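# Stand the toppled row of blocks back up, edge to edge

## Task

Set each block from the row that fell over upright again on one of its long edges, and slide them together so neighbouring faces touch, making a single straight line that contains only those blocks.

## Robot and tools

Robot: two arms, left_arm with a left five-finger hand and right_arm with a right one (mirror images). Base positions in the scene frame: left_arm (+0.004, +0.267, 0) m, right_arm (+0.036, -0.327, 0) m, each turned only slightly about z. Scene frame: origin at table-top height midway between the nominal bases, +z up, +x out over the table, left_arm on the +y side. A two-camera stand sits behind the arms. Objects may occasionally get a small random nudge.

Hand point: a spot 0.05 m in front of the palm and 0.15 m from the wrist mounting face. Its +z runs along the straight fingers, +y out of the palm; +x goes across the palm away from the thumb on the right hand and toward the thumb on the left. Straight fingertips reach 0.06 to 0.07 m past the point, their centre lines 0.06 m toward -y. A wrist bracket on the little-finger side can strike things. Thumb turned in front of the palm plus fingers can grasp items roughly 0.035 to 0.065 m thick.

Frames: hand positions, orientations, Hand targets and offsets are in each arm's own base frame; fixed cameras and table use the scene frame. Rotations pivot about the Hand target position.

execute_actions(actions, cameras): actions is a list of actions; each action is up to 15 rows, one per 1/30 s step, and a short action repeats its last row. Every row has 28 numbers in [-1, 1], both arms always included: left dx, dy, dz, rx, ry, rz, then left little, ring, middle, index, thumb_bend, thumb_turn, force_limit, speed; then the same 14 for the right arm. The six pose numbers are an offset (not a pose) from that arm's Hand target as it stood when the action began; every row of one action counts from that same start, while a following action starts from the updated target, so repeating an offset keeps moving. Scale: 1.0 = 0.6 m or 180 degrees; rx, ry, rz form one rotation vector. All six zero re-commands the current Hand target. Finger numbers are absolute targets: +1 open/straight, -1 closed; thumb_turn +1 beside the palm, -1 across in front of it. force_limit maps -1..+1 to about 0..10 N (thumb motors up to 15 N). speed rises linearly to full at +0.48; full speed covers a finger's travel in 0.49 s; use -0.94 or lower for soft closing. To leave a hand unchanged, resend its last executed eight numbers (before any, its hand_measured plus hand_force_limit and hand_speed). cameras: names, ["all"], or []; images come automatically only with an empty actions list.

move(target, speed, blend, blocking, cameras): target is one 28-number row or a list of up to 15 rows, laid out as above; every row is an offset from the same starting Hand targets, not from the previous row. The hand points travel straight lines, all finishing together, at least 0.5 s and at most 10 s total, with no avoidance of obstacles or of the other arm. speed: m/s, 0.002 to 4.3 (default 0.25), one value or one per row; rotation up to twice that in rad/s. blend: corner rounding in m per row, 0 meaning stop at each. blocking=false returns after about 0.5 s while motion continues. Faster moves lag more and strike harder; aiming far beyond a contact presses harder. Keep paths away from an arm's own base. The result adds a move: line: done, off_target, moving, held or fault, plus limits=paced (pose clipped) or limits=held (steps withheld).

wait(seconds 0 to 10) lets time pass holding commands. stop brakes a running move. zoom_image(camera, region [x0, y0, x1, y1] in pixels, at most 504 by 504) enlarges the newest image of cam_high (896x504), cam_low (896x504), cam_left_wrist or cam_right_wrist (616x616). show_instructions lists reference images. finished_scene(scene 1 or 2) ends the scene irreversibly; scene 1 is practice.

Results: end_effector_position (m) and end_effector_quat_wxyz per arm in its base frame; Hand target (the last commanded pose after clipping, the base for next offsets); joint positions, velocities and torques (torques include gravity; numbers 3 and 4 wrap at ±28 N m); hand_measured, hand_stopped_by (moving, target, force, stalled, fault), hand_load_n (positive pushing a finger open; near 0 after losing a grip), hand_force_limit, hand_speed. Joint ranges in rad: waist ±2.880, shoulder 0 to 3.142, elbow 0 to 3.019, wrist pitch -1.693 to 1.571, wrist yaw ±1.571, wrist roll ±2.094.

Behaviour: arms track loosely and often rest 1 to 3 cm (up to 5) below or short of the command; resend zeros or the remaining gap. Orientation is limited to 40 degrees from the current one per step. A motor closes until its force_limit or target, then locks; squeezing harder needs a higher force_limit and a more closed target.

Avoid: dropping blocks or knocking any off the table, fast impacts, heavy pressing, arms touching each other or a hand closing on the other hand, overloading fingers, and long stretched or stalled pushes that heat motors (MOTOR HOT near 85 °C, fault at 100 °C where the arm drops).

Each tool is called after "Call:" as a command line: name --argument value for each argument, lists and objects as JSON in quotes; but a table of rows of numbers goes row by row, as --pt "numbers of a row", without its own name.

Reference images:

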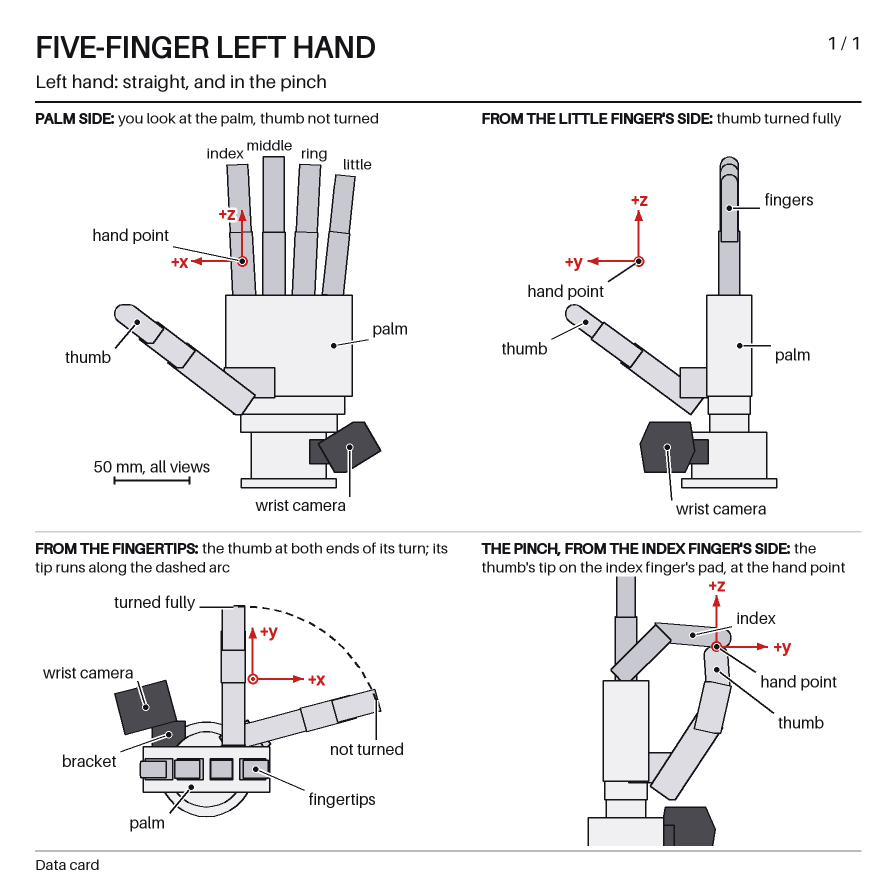

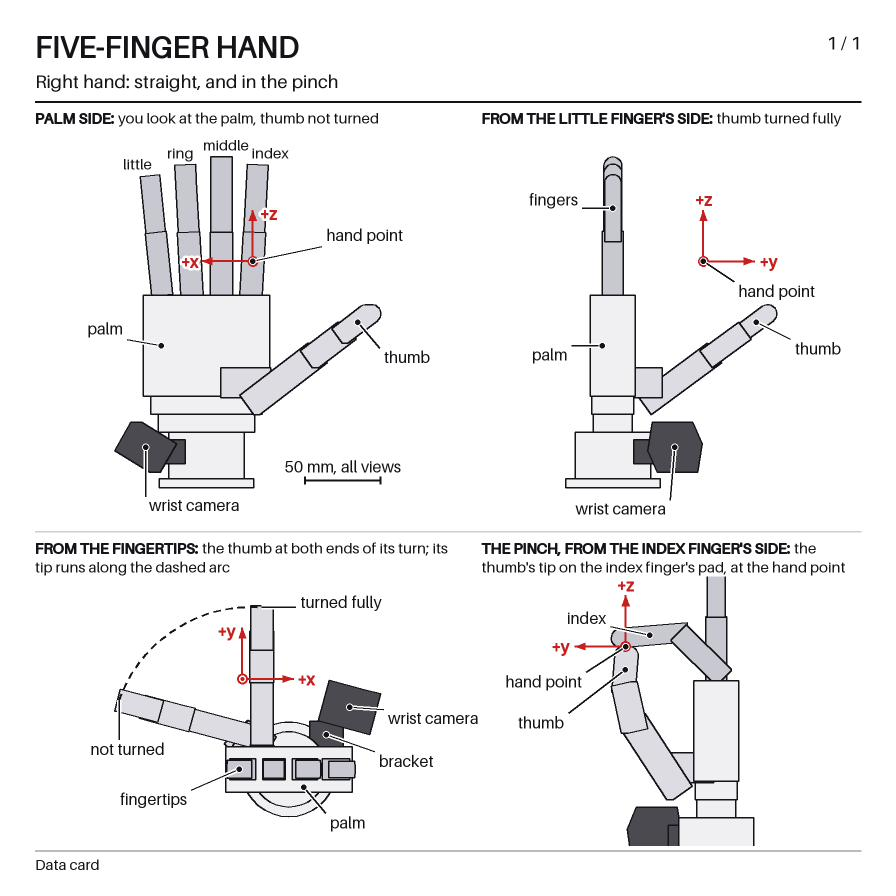

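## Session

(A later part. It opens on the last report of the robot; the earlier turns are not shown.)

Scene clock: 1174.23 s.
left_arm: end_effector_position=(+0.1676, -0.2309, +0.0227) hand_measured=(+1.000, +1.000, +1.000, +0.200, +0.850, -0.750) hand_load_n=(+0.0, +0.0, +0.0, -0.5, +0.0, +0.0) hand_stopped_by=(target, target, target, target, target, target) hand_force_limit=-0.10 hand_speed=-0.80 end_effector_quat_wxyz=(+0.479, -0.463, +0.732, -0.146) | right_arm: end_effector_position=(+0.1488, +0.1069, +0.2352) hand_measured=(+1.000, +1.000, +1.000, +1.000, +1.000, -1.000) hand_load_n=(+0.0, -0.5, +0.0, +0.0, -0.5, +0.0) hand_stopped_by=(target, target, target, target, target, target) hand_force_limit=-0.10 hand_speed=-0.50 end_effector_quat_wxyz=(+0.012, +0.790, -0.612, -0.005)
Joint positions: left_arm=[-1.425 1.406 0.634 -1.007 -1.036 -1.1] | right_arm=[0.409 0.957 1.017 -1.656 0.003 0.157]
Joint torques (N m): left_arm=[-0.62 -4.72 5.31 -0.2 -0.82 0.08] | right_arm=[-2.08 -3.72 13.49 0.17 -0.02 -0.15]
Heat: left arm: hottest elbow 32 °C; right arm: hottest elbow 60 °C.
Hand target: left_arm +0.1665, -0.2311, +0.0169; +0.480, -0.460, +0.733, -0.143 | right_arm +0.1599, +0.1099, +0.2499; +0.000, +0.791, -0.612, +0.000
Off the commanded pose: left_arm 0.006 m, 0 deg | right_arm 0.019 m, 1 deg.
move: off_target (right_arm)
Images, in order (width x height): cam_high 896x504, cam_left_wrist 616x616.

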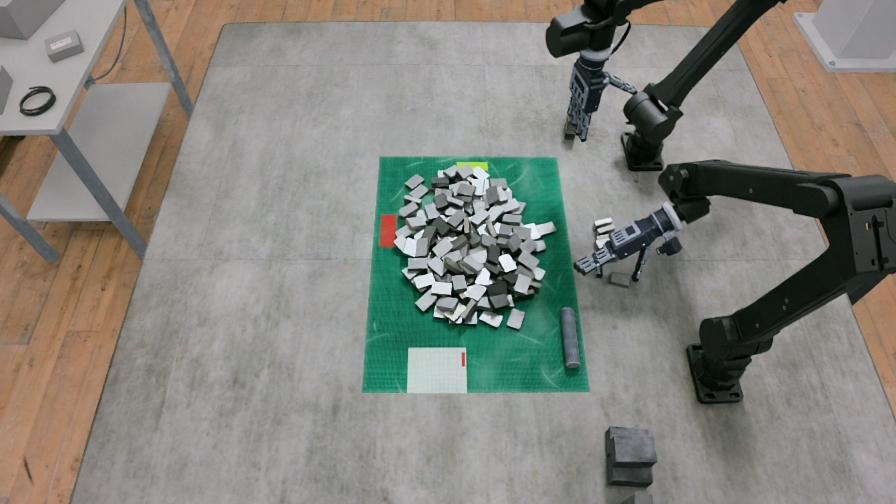

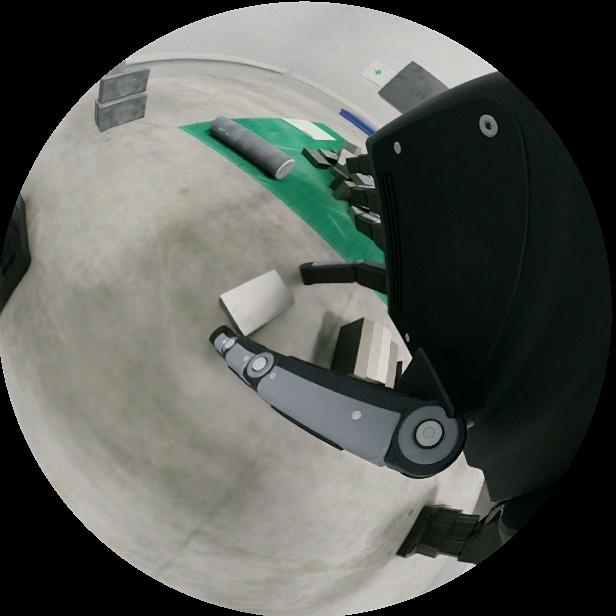

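Call:
move --pt "0 0.0045 0.002 0 0 0 1 1 1 0.2 0.85 -0.75 -0.1 -0.8 0 0 0 0 0 0 1 1 1 1 1 -1 -0.1 -0.5" --speed 0.03 --cameras '["cam_left_wrist","cam_high"]'

Call:
zoom_image --camera "cam_high" --region '[585, 252, 645, 292]'

Call:
zoom_image --camera "cam_left_wrist" --region '[186, 230, 376, 390]'

Scene clock: 1183.33 s.
left_arm: end_effector_position=(+0.1678, -0.2298, +0.0225) hand_measured=(+1.000, +1.000, +1.000, +0.200, +0.850, -0.750) hand_load_n=(+0.0, +0.0, +0.0, -0.5, +0.0, +0.0) hand_stopped_by=(target, target, target, target, target, target) hand_force_limit=-0.10 hand_speed=-0.80 end_effector_quat_wxyz=(+0.480, -0.462, +0.731, -0.146) | right_arm: end_effector_position=(+0.1488, +0.1069, +0.2352) hand_measured=(+1.000, +1.000, +1.000, +1.000, +1.000, -1.000) hand_load_n=(+0.5, +0.0, +0.0, -0.5, +0.0, +0.0) hand_stopped_by=(target, target, target, target, target, target) hand_force_limit=-0.10 hand_speed=-0.50 end_effector_quat_wxyz=(+0.012, +0.790, -0.612, -0.005)
Joint positions: left_arm=[-1.425 1.406 0.632 -1.007 -1.038 -1.1] | right_arm=[0.409 0.957 1.017 -1.656 0.003 0.157]
Joint torques (N m): left_arm=[-0.5 -5.42 4.98 -0.28 -0.73 0.1] | right_arm=[-3.02 -3.6 13.3 0.43 -0.09 -0.15]
Heat: left arm: hottest elbow 32 °C; right arm: hottest elbow 61 °C.
Hand target: left_arm +0.1665, -0.2284, +0.0181; +0.480, -0.460, +0.733, -0.143 | right_arm +0.1599, +0.1099, +0.2499; +0.000, +0.791, -0.612, +0.000
Off the commanded pose: left_arm 0.005 m, 0 deg | right_arm 0.019 m, 1 deg.
move: off_target (right_arm)
Images, in order (width x height): cam_high 896x504, cam_left_wrist 616x616.

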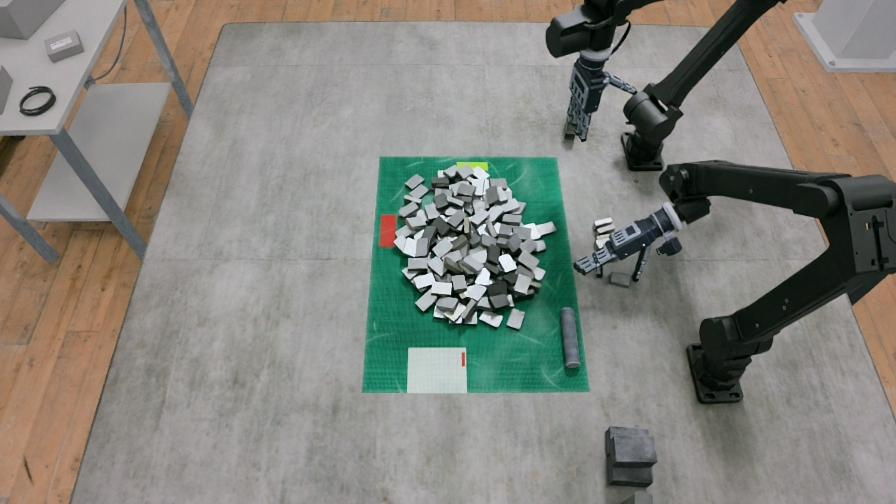

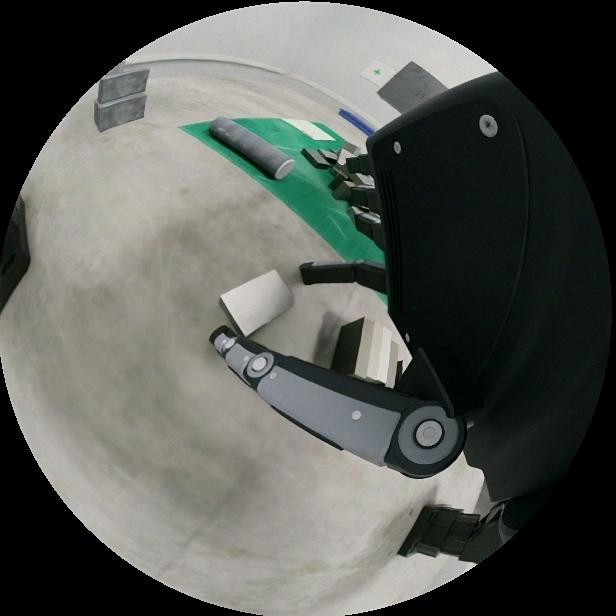

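Scaled by 8.400 from the camera's 896x504 image, which has a finer 1280x720 frame.

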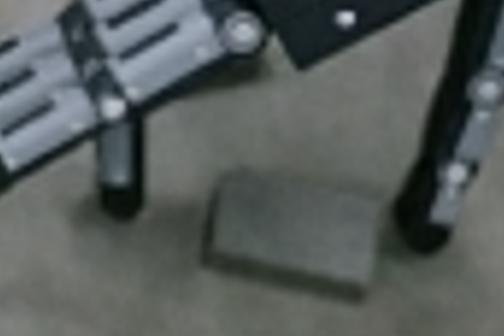

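Scaled by 2.653 from the camera's 616x616 image, which has a finer 880x880 frame.

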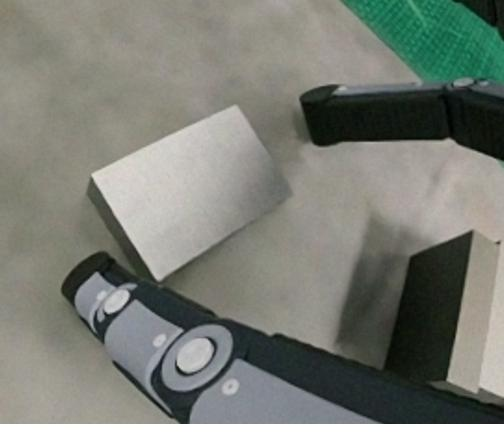

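Call:
move --pt "0 0 0.012 0 0 0 1 1 1 0.2 0.85 -0.75 -0.1 -0.8 0 0 0 0 0 0 1 1 1 1 1 -1 -0.1 -0.5" --pt "0 0 0 0 0 0 1 1 1 0.2 0.85 -0.75 -0.1 -0.8 0 0 0 0 0 0 1 1 1 1 1 -1 -0.1 -0.5" --speed 0.03 --cameras '["cam_left_wrist","cam_high"]'

Call:
zoom_image --camera "cam_high" --region '[585, 252, 645, 292]'

Call:
zoom_image --camera "cam_left_wrist" --region '[186, 230, 376, 390]'

Scene clock: 1187.70 s.
left_arm: end_effector_position=(+0.1679, -0.2297, +0.0226) hand_measured=(+1.000, +1.000, +1.000, +0.200, +0.850, -0.750) hand_load_n=(+0.0, +0.0, +0.0, +0.0, +0.0, +0.0) hand_stopped_by=(target, target, target, target, target, target) hand_force_limit=-0.10 hand_speed=-0.80 end_effector_quat_wxyz=(+0.480, -0.461, +0.731, -0.146) | right_arm: end_effector_position=(+0.1488, +0.1069, +0.2352) hand_measured=(+1.000, +1.000, +1.000, +1.000, +1.000, -1.000) hand_load_n=(+0.5, +0.0, +0.0, +0.0, +0.0, +0.0) hand_stopped_by=(target, target, target, target, target, target) hand_force_limit=-0.10 hand_speed=-0.50 end_effector_quat_wxyz=(+0.012, +0.790, -0.612, -0.005)
Joint positions: left_arm=[-1.425 1.406 0.632 -1.007 -1.039 -1.1] | right_arm=[0.409 0.957 1.017 -1.656 0.003 0.157]
Joint torques (N m): left_arm=[-0.5 -5.42 4.98 -0.27 -0.71 0.1] | right_arm=[-1.9 -3.37 13.39 0.1 -0.09 -0.14]
Heat: left arm: hottest elbow 32 °C; right arm: hottest elbow 61 °C.
Hand target: left_arm +0.1665, -0.2284, +0.0181; +0.480, -0.460, +0.733, -0.143 | right_arm +0.1599, +0.1099, +0.2499; +0.000, +0.791, -0.612, +0.000
Off the commanded pose: left_arm 0.005 m, 0 deg | right_arm 0.019 m, 1 deg.
move: off_target (right_arm)
Images, in order (width x height): cam_high 896x504, cam_left_wrist 616x616.

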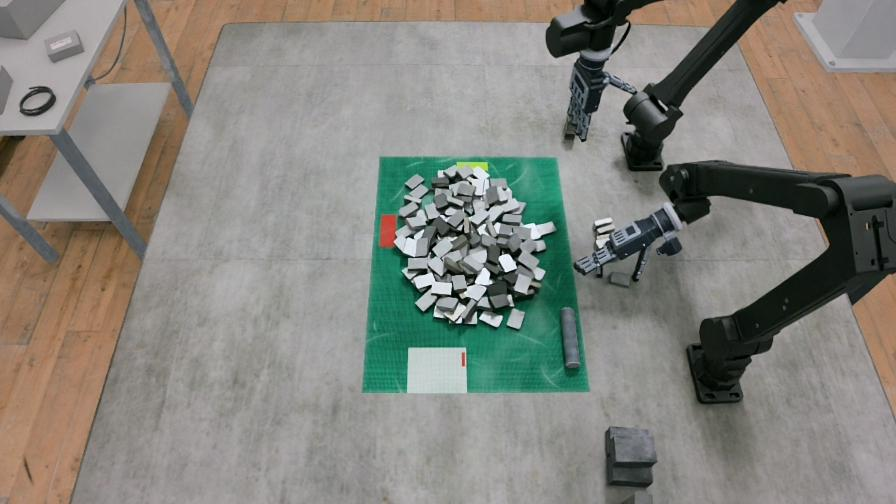

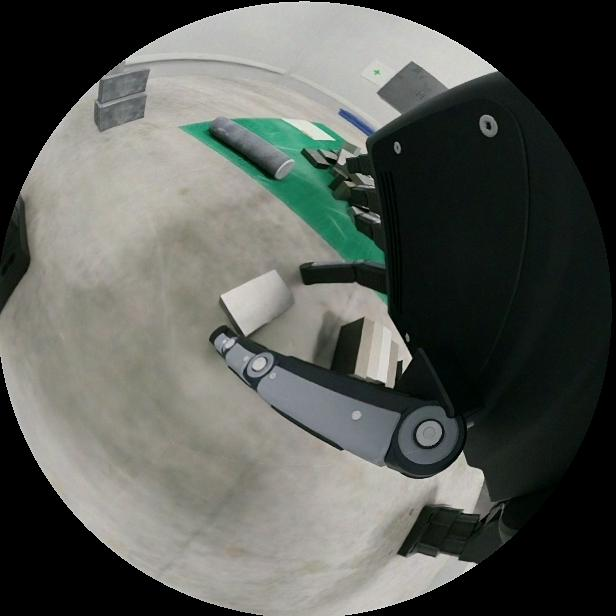

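Scaled by 8.400 from the camera's 896x504 image, which has a finer 1280x720 frame.

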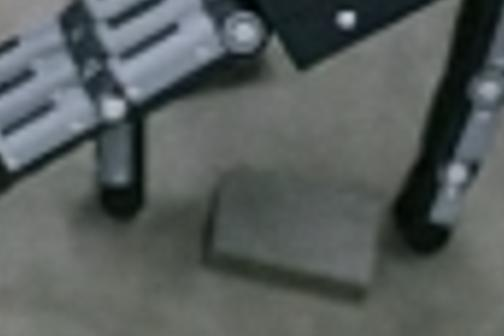

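Scaled by 2.653 from the camera's 616x616 image, which has a finer 880x880 frame.

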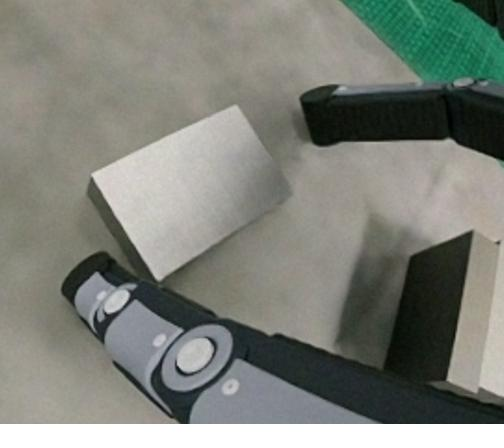

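Call:
move --pt "0 0.006 0.02 0 0 0 1 1 1 0.2 0.85 -0.75 -0.1 -0.8 0 0 0 0 0 0 1 1 1 1 1 -1 -0.1 -0.5" --pt "0 0.003 0.0 0 0 0 1 1 1 0.2 0.85 -0.75 -0.1 -0.8 0 0 0 0 0 0 1 1 1 1 1 -1 -0.1 -0.5" --speed 0.03 --cameras '["cam_left_wrist","cam_high"]'

Call:
zoom_image --camera "cam_high" --region '[585, 252, 645, 292]'

Call:
zoom_image --camera "cam_left_wrist" --region '[186, 230, 376, 390]'

Scene clock: 1194.07 s.
left_arm: end_effector_position=(+0.1674, -0.2279, +0.0239) hand_measured=(+1.000, +1.000, +1.000, +0.200, +0.850, -0.750) hand_load_n=(+0.0, +0.0, +0.0, +0.0, +0.0, -0.5) hand_stopped_by=(target, target, target, target, target, target) hand_force_limit=-0.10 hand_speed=-0.80 end_effector_quat_wxyz=(+0.478, -0.464, +0.731, -0.149) | right_arm: end_effector_position=(+0.1488, +0.1069, +0.2352) hand_measured=(+1.000, +1.000, +1.000, +1.000, +1.000, -1.000) hand_load_n=(+0.0, +0.5, +0.0, +0.0, -0.5, +0.0) hand_stopped_by=(target, target, target, target, target, target) hand_force_limit=-0.10 hand_speed=-0.50 end_effector_quat_wxyz=(+0.012, +0.790, -0.612, -0.005)
Joint positions: left_arm=[-1.425 1.39 0.623 -1.004 -1.038 -1.1] | right_arm=[0.409 0.957 1.017 -1.656 0.003 0.157]
Joint torques (N m): left_arm=[-0.5 -4.72 5.3 -0.31 -0.77 0.11] | right_arm=[-1.49 -3.9 13.46 0.25 0 -0.15]
Heat: left arm: hottest elbow 32 °C; right arm: hottest elbow 61 °C.
Hand target: left_arm +0.1665, -0.2266, +0.0182; +0.480, -0.460, +0.733, -0.143 | right_arm +0.1599, +0.1099, +0.2499; +0.000, +0.791, -0.612, +0.000
Off the commanded pose: left_arm 0.006 m, 1 deg | right_arm 0.019 m, 1 deg.
move: off_target (right_arm)
Images, in order (width x height): cam_high 896x504, cam_left_wrist 616x616.

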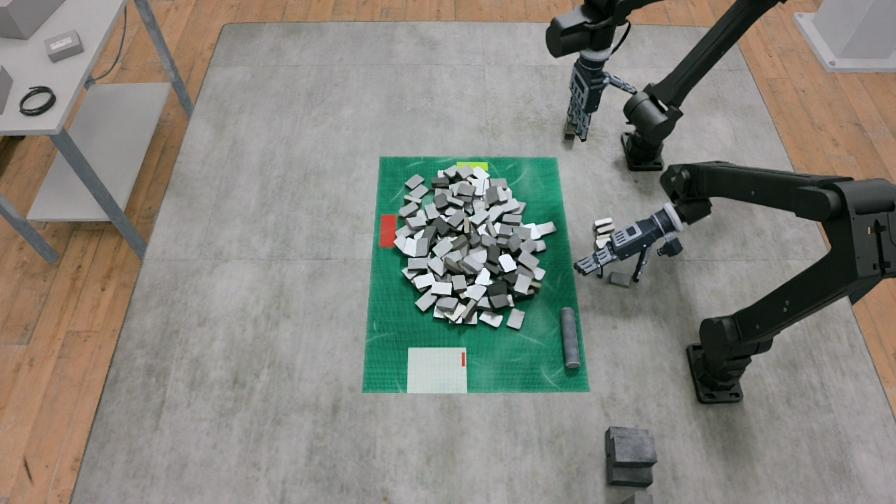

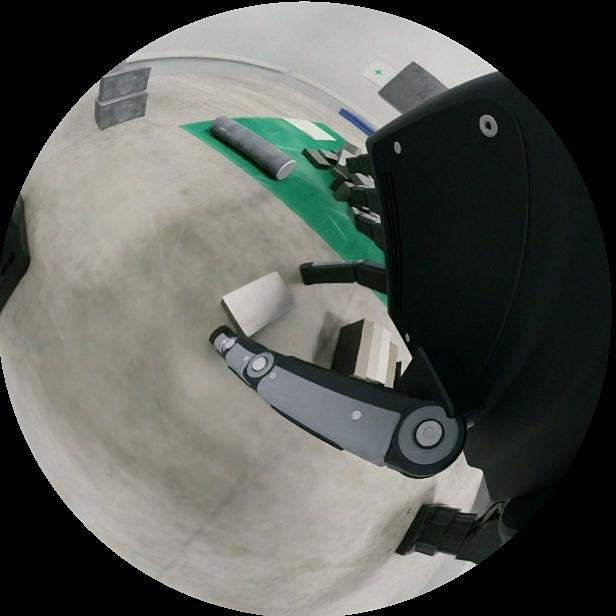

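Scaled by 8.400 from the camera's 896x504 image, which has a finer 1280x720 frame.

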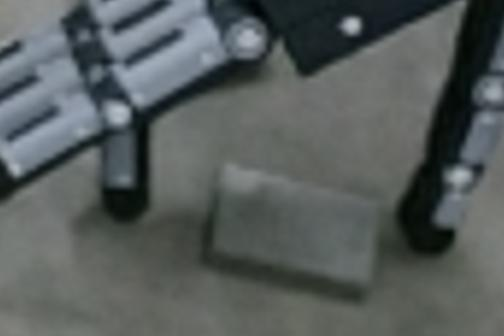

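Scaled by 2.653 from the camera's 616x616 image, which has a finer 880x880 frame.

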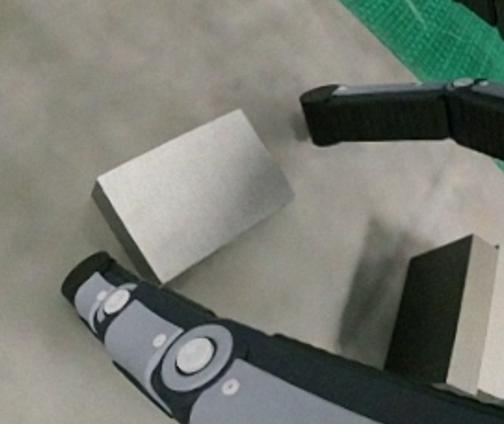

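Call:
move --pt "0 0 -0.003 0 0 0 1 1 1 0.2 0.85 -0.75 -0.1 -0.8 0 0 0 0 0 0 1 1 1 1 1 -1 -0.1 -0.5" --pt "0 0 -0.003 0 0 0 1 1 1 -0.41 0.85 -0.75 -0.1 -0.9 0 0 0 0 0 0 1 1 1 1 1 -1 -0.1 -0.5" --speed 0.03 --cameras '["cam_left_wrist","cam_high"]'

Call:
zoom_image --camera "cam_high" --region '[585, 252, 645, 292]'

Call:
zoom_image --camera "cam_left_wrist" --region '[186, 230, 376, 390]'

Scene clock: 1206.00 s.
left_arm: end_effector_position=(+0.1676, -0.2289, +0.0225) hand_measured=(+1.000, +1.000, +1.000, -0.162, +0.852, -0.750) hand_load_n=(+0.0, +0.5, +0.0, +4.0, +4.0, -1.0) hand_stopped_by=(target, target, target, force, target, target) hand_force_limit=-0.10 hand_speed=-0.90 end_effector_quat_wxyz=(+0.478, -0.464, +0.730, -0.150) | right_arm: end_effector_position=(+0.1488, +0.1069, +0.2352) hand_measured=(+1.000, +1.000, +1.000, +1.000, +1.000, -1.000) hand_load_n=(+0.0, +0.0, +0.0, +0.0, +0.0, +0.0) hand_stopped_by=(target, target, target, target, target, target) hand_force_limit=-0.10 hand_speed=-0.50 end_effector_quat_wxyz=(+0.012, +0.790, -0.612, -0.005)
Joint positions: left_arm=[-1.425 1.395 0.623 -0.997 -1.038 -1.1] | right_arm=[0.409 0.957 1.017 -1.656 0.003 0.157]
Joint torques (N m): left_arm=[-0.44 -4.6 5.14 -0.32 -0.77 0.11] | right_arm=[-2.43 -3.08 13.35 0.09 0 -0.2]
Heat: left arm: hottest elbow 32 °C; right arm: hottest elbow 61 °C.
Hand target: left_arm +0.1665, -0.2266, +0.0164; +0.480, -0.460, +0.733, -0.143 | right_arm +0.1599, +0.1099, +0.2499; +0.000, +0.791, -0.612, +0.000
Off the commanded pose: left_arm 0.007 m, 1 deg | right_arm 0.019 m, 1 deg.
move: off_target (right_arm)
Images, in order (width x height): cam_high 896x504, cam_left_wrist 616x616.

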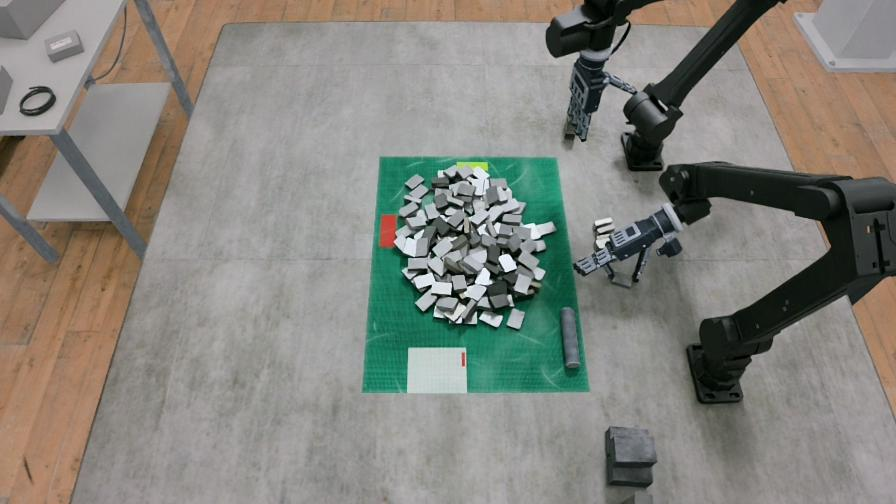

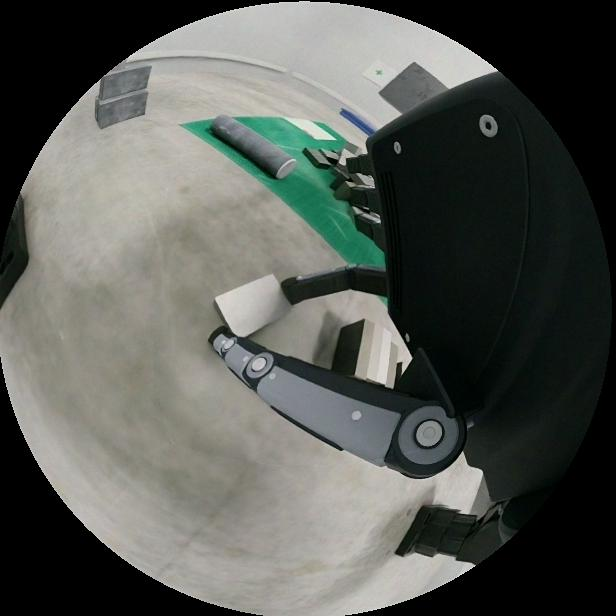

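Scaled by 8.400 from the camera's 896x504 image, which has a finer 1280x720 frame.

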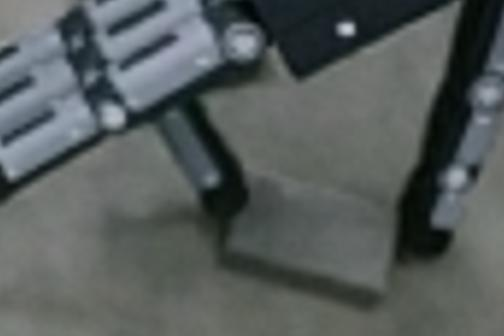

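Scaled by 2.653 from the camera's 616x616 image, which has a finer 880x880 frame.

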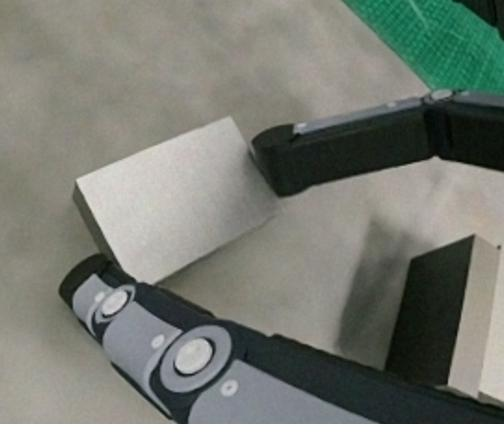

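Call:
move --pt "0 0 0 0 0 0 1 1 1 -0.43 0.85 -0.75 0.05 -0.92 0 0 0 0 0 0 1 1 1 1 1 -1 -0.1 -0.5" --pt "0 0 0.03 0 0 0 1 1 1 -0.43 0.85 -0.75 0.05 -0.92 0 0 0 0 0 0 1 1 1 1 1 -1 -0.1 -0.5" --speed 0.03 --cameras '["cam_left_wrist","cam_high"]'

Call:
zoom_image --camera "cam_high" --region '[585, 252, 645, 292]'

Call:
zoom_image --camera "cam_left_wrist" --region '[186, 230, 376, 390]'

Scene clock: 1226.13 s.
left_arm: end_effector_position=(+0.1660, -0.2193, +0.0273) hand_measured=(+1.000, +1.000, +1.000, -0.168, +0.850, -0.750) hand_load_n=(+0.0, +0.0, +0.0, +0.0, +0.0, +0.0) hand_stopped_by=(target, target, target, force, target, target) hand_force_limit=0.05 hand_speed=-0.92 end_effector_quat_wxyz=(+0.484, -0.456, +0.734, -0.135) | right_arm: end_effector_position=(+0.1488, +0.1069, +0.2352) hand_measured=(+1.000, +1.000, +1.000, +1.000, +1.000, -1.000) hand_load_n=(+0.0, +0.0, +0.0, +0.0, +0.0, +0.0) hand_stopped_by=(target, target, target, target, target, target) hand_force_limit=-0.10 hand_speed=-0.50 end_effector_quat_wxyz=(+0.012, +0.790, -0.612, -0.005)
Joint positions: left_arm=[-1.425 1.384 0.623 -1.046 -1.036 -1.1] | right_arm=[0.409 0.957 1.017 -1.656 0.003 0.157]
Joint torques (N m): left_arm=[-0.44 -6.83 6.83 -0.98 -0.82 0.12] | right_arm=[-2.02 -3.66 13.5 0.31 -0.06 -0.15]
Heat: left arm: hottest elbow 31 °C; right arm: hottest elbow 61 °C.
Hand target: left_arm +0.1665, -0.2266, +0.0344; +0.480, -0.460, +0.733, -0.143 | right_arm +0.1599, +0.1099, +0.2499; +0.000, +0.791, -0.612, +0.000
Off the commanded pose: left_arm 0.010 m, 1 deg | right_arm 0.019 m, 1 deg.
move: off_target (right_arm)
Images, in order (width x height): cam_high 896x504, cam_left_wrist 616x616.

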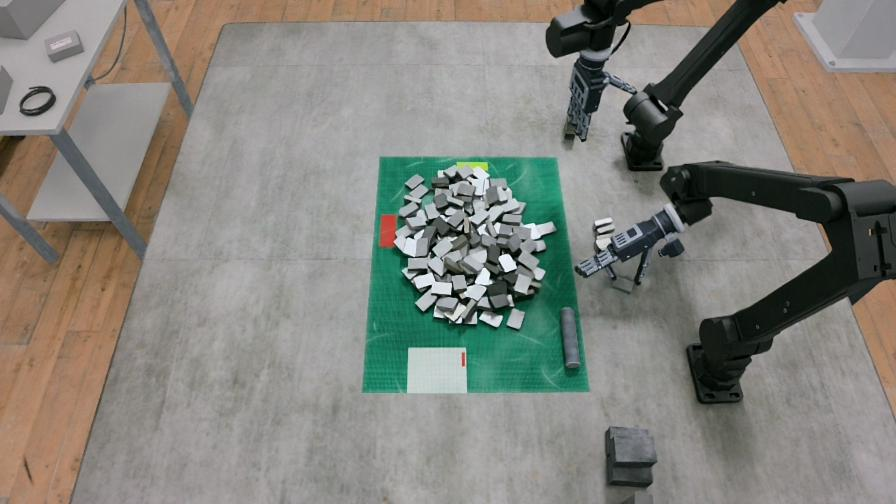

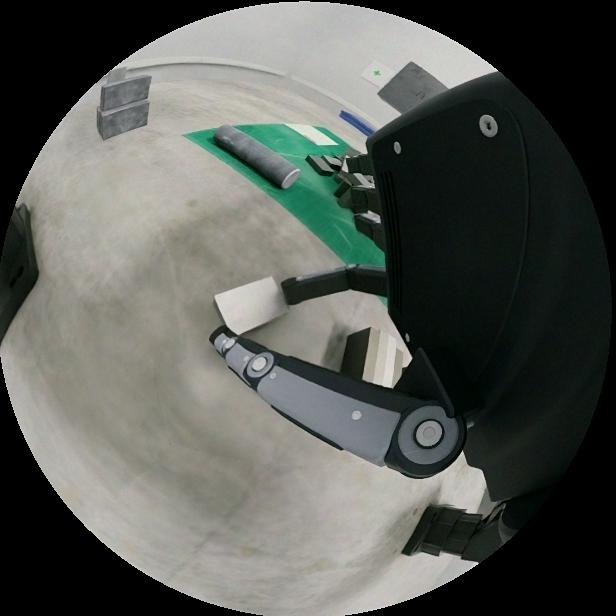

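Scaled by 8.400 from the camera's 896x504 image, which has a finer 1280x720 frame.

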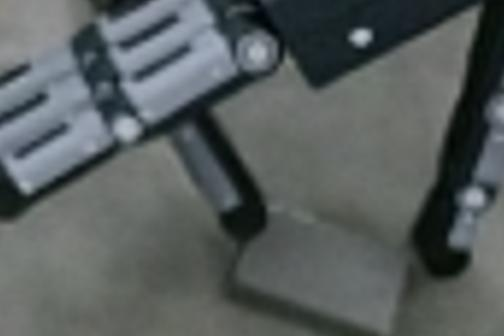

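Scaled by 2.653 from the camera's 616x616 image, which has a finer 880x880 frame.

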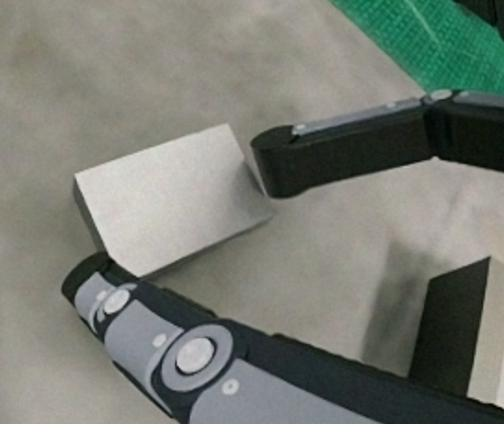

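Call:
move --pt "0 0 0.0 0 0 0 1 1 1 0.2 0.85 -0.75 -0.1 -0.8 0 0 0 0 0 0 1 1 1 1 1 -1 -0.1 -0.5" --pt "0 0 0.035 0 0 0 1 1 1 0.2 0.85 -0.75 -0.1 -0.8 0 0 0 0 0 0 1 1 1 1 1 -1 -0.1 -0.5" --speed 0.05 --cameras '["cam_left_wrist","cam_high"]'

Call:
zoom_image --camera "cam_high" --region '[585, 257, 645, 297]'

Call:
zoom_image --camera "cam_left_wrist" --region '[186, 230, 376, 390]'

Scene clock: 1258.13 s.
left_arm: end_effector_position=(+0.1651, -0.2131, +0.0447) hand_measured=(+1.000, +1.000, +1.000, +0.200, +0.850, -0.750) hand_load_n=(+0.0, +0.0, +0.0, +0.0, +0.0, +0.5) hand_stopped_by=(target, target, target, target, target, target) hand_force_limit=-0.10 hand_speed=-0.80 end_effector_quat_wxyz=(+0.486, -0.453, +0.736, -0.130) | right_arm: end_effector_position=(+0.1488, +0.1069, +0.2352) hand_measured=(+1.000, +1.000, +1.000, +1.000, +1.000, -1.000) hand_load_n=(+0.0, +0.0, +0.0, +0.0, +0.0, +0.0) hand_stopped_by=(target, target, target, target, target, target) hand_force_limit=-0.10 hand_speed=-0.50 end_effector_quat_wxyz=(+0.012, +0.790, -0.612, -0.005)
Joint positions: left_arm=[-1.425 1.335 0.635 -1.12 -1.036 -1.1] | right_arm=[0.409 0.957 1.017 -1.656 0.003 0.157]
Joint torques (N m): left_arm=[-0.44 -6.36 8.38 -1.09 -0.82 0.12] | right_arm=[-2.37 -3.31 13.29 0.31 -0.07 -0.14]
Heat: left arm: hottest elbow 31 °C; right arm: hottest elbow 61 °C.
Hand target: left_arm +0.1665, -0.2266, +0.0554; +0.480, -0.460, +0.733, -0.143 | right_arm +0.1599, +0.1099, +0.2499; +0.000, +0.791, -0.612, +0.000
Off the commanded pose: left_arm 0.017 m, 2 deg | right_arm 0.019 m, 1 deg.
move: off_target (left_arm, right_arm)
Images, in order (width x height): cam_high 896x504, cam_left_wrist 616x616.

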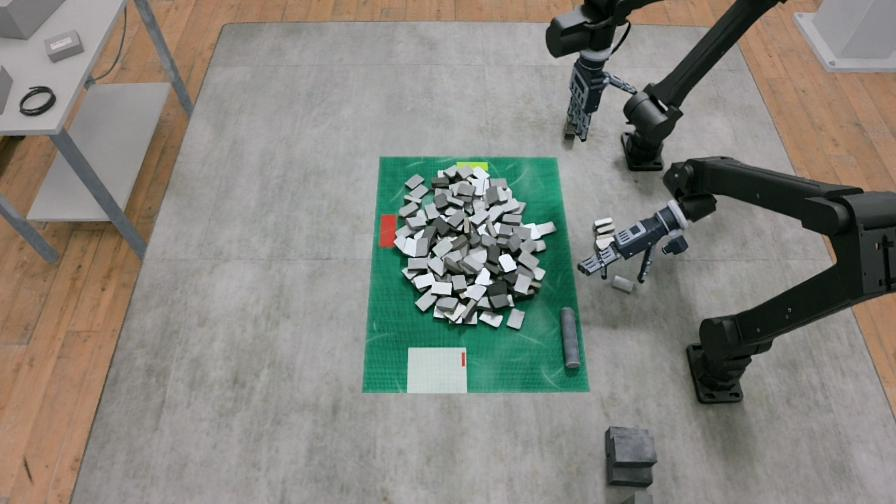

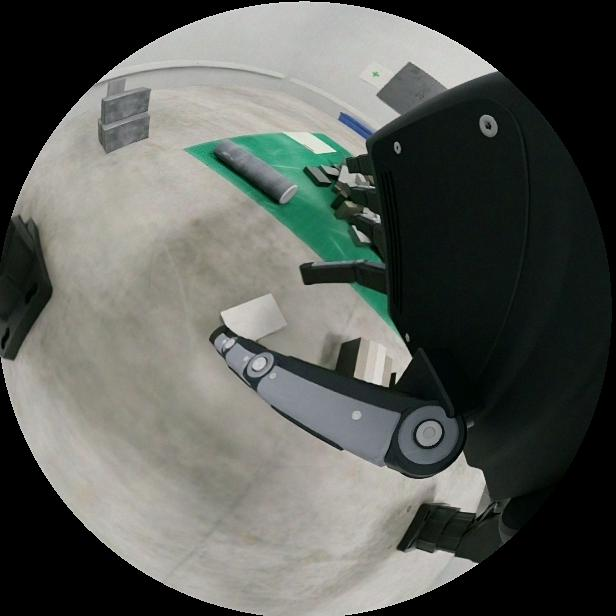

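Scaled by 8.400 from the camera's 896x504 image, which has a finer 1280x720 frame.

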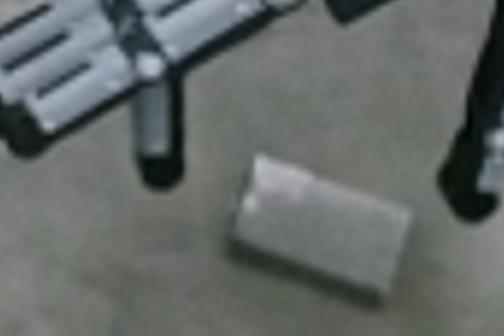

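Scaled by 2.653 from the camera's 616x616 image, which has a finer 880x880 frame.

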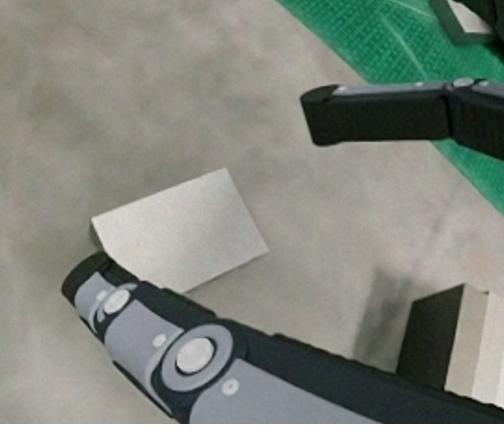

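Call:
move --target '[-0.0067,0.0143,-0.0123,0,0,-0.0556,1,1,1,0.2,0.85,-0.75,-0.1,-0.8,0,0,0,0,0,0,1,1,1,1,1,-1,-0.1,-0.5]' --speed 0.06 --cameras '["cam_left_wrist","cam_high"]'

Call:
zoom_image --camera "cam_high" --region '[585, 257, 645, 297]'

Call:
zoom_image --camera "cam_left_wrist" --region '[186, 230, 376, 390]'

Scene clock: 1276.93 s.
left_arm: end_effector_position=(+0.1646, -0.2152, +0.0456) hand_measured=(+1.000, +1.000, +1.000, +0.200, +0.850, -0.750) hand_load_n=(+0.0, +0.0, +0.0, +0.0, +0.0, +0.0) hand_stopped_by=(target, target, target, target, target, target) hand_force_limit=-0.10 hand_speed=-0.80 end_effector_quat_wxyz=(+0.469, -0.399, +0.768, -0.177) | right_arm: end_effector_position=(+0.1488, +0.1069, +0.2352) hand_measured=(+1.000, +1.000, +1.000, +1.000, +1.000, -1.000) hand_load_n=(+0.0, +0.0, +0.0, +0.0, +0.0, +0.0) hand_stopped_by=(target, target, target, target, target, target) hand_force_limit=-0.10 hand_speed=-0.50 end_effector_quat_wxyz=(+0.012, +0.790, -0.612, -0.005)
Joint positions: left_arm=[-1.442 1.2 0.537 -0.889 -1.05 -0.82] | right_arm=[0.409 0.957 1.017 -1.656 0.003 0.157]
Joint torques (N m): left_arm=[-1.08 -5.19 6.22 0.06 -0.85 0.22] | right_arm=[-0.79 -3.72 13.38 0.4 -0.06 -0.17]
Heat: left arm: hottest elbow 32 °C; right arm: hottest elbow 61 °C.
Hand target: left_arm +0.1625, -0.2181, +0.0480; +0.466, -0.394, +0.771, -0.185 | right_arm +0.1599, +0.1099, +0.2499; +0.000, +0.791, -0.612, +0.000
Off the commanded pose: left_arm 0.004 m, 1 deg | right_arm 0.019 m, 1 deg.
move: off_target (right_arm)
Images, in order (width x height): cam_high 896x504, cam_left_wrist 616x616.

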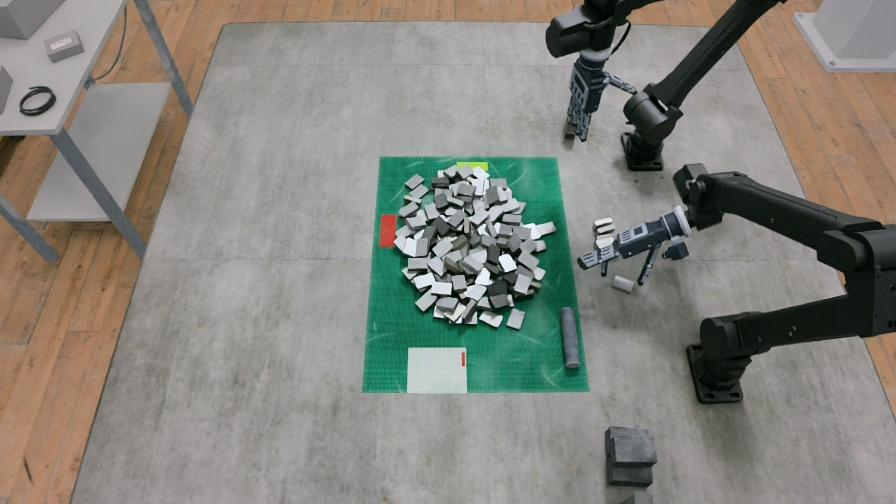

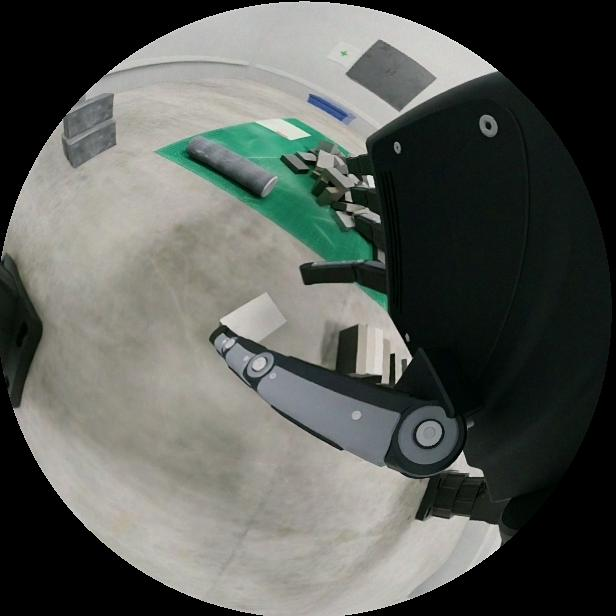

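Scaled by 8.400 from the camera's 896x504 image, which has a finer 1280x720 frame.

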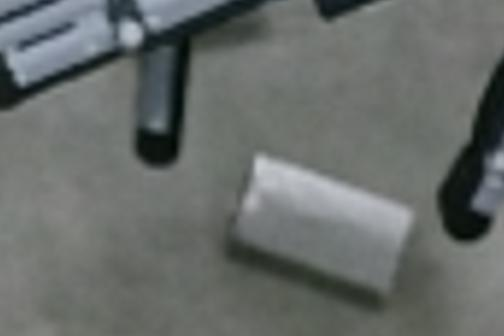

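Scaled by 2.653 from the camera's 616x616 image, which has a finer 880x880 frame.

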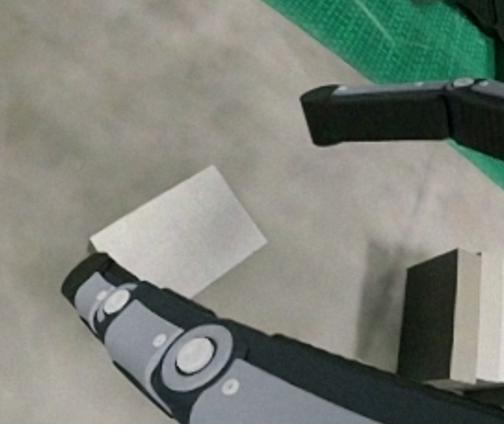

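Call:
move --pt "0.0012 0.0115 0 0 0 0 1 1 1 0.2 0.85 -0.75 -0.1 -0.8 0 0 0 0 0 0 1 1 1 1 1 -1 -0.1 -0.5" --pt "0.0012 0.0115 -0.0467 0 0 0 1 1 1 0.2 0.85 -0.75 -0.1 -0.8 0 0 0 0 0 0 1 1 1 1 1 -1 -0.1 -0.5" --speed 0.05 --cameras '["cam_left_wrist","cam_high"]'

Call:
zoom_image --camera "cam_high" --region '[585, 257, 645, 297]'

Call:
zoom_image --camera "cam_left_wrist" --region '[186, 230, 376, 390]'

Scene clock: 1295.70 s.
left_arm: end_effector_position=(+0.1643, -0.2117, +0.0239) hand_measured=(+1.000, +1.000, +1.000, +0.200, +0.850, -0.750) hand_load_n=(+0.0, +0.0, +0.0, +0.0, +0.0, +0.0) hand_stopped_by=(target, target, target, target, target, target) hand_force_limit=-0.10 hand_speed=-0.80 end_effector_quat_wxyz=(+0.464, -0.403, +0.766, -0.191) | right_arm: end_effector_position=(+0.1488, +0.1069, +0.2352) hand_measured=(+1.000, +1.000, +1.000, +1.000, +1.000, -1.000) hand_load_n=(+0.0, +0.0, +0.0, +0.0, -0.5, +0.0) hand_stopped_by=(target, target, target, target, target, target) hand_force_limit=-0.10 hand_speed=-0.50 end_effector_quat_wxyz=(+0.012, +0.790, -0.612, -0.005)
Joint positions: left_arm=[-1.442 1.22 0.478 -0.771 -1.05 -0.807] | right_arm=[0.409 0.957 1.017 -1.656 0.003 0.157]
Joint torques (N m): left_arm=[-0.62 -2.9 5.91 0.24 -0.83 0.23] | right_arm=[-2.08 -3.96 13.44 0.23 -0.07 -0.19]
Heat: left arm: hottest elbow 33 °C; right arm: hottest elbow 62 °C.
Hand target: left_arm +0.1632, -0.2111, +0.0200; +0.466, -0.394, +0.771, -0.184 | right_arm +0.1599, +0.1099, +0.2499; +0.000, +0.791, -0.612, +0.000
Off the commanded pose: left_arm 0.004 m, 1 deg | right_arm 0.019 m, 1 deg.
move: off_target (right_arm)
Images, in order (width x height): cam_high 896x504, cam_left_wrist 616x616.

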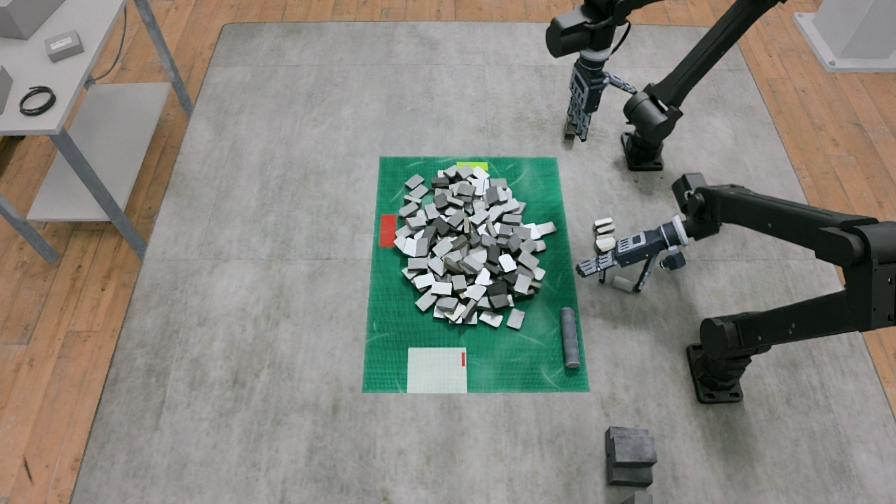

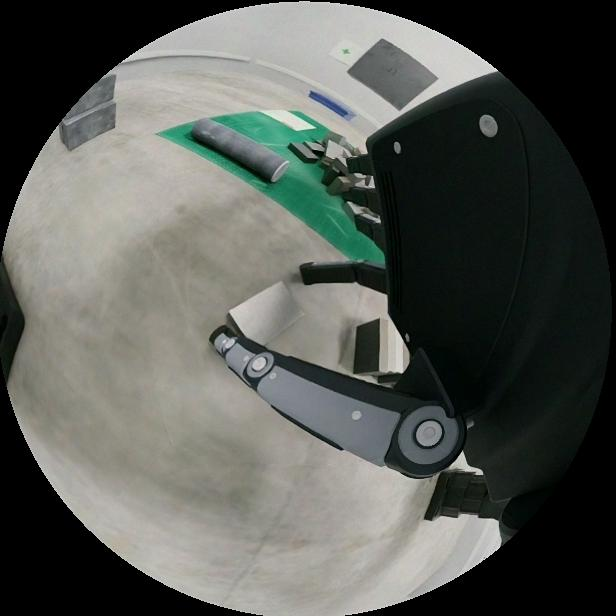

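Scaled by 8.400 from the camera's 896x504 image, which has a finer 1280x720 frame.

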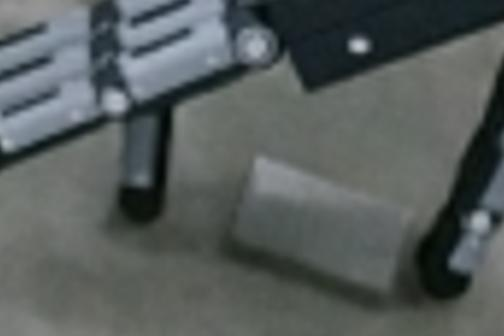

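Scaled by 2.653 from the camera's 616x616 image, which has a finer 880x880 frame.

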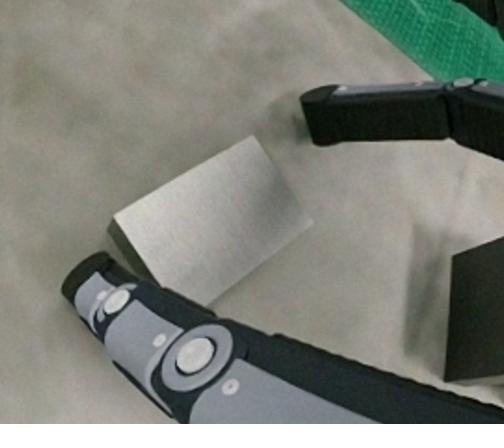

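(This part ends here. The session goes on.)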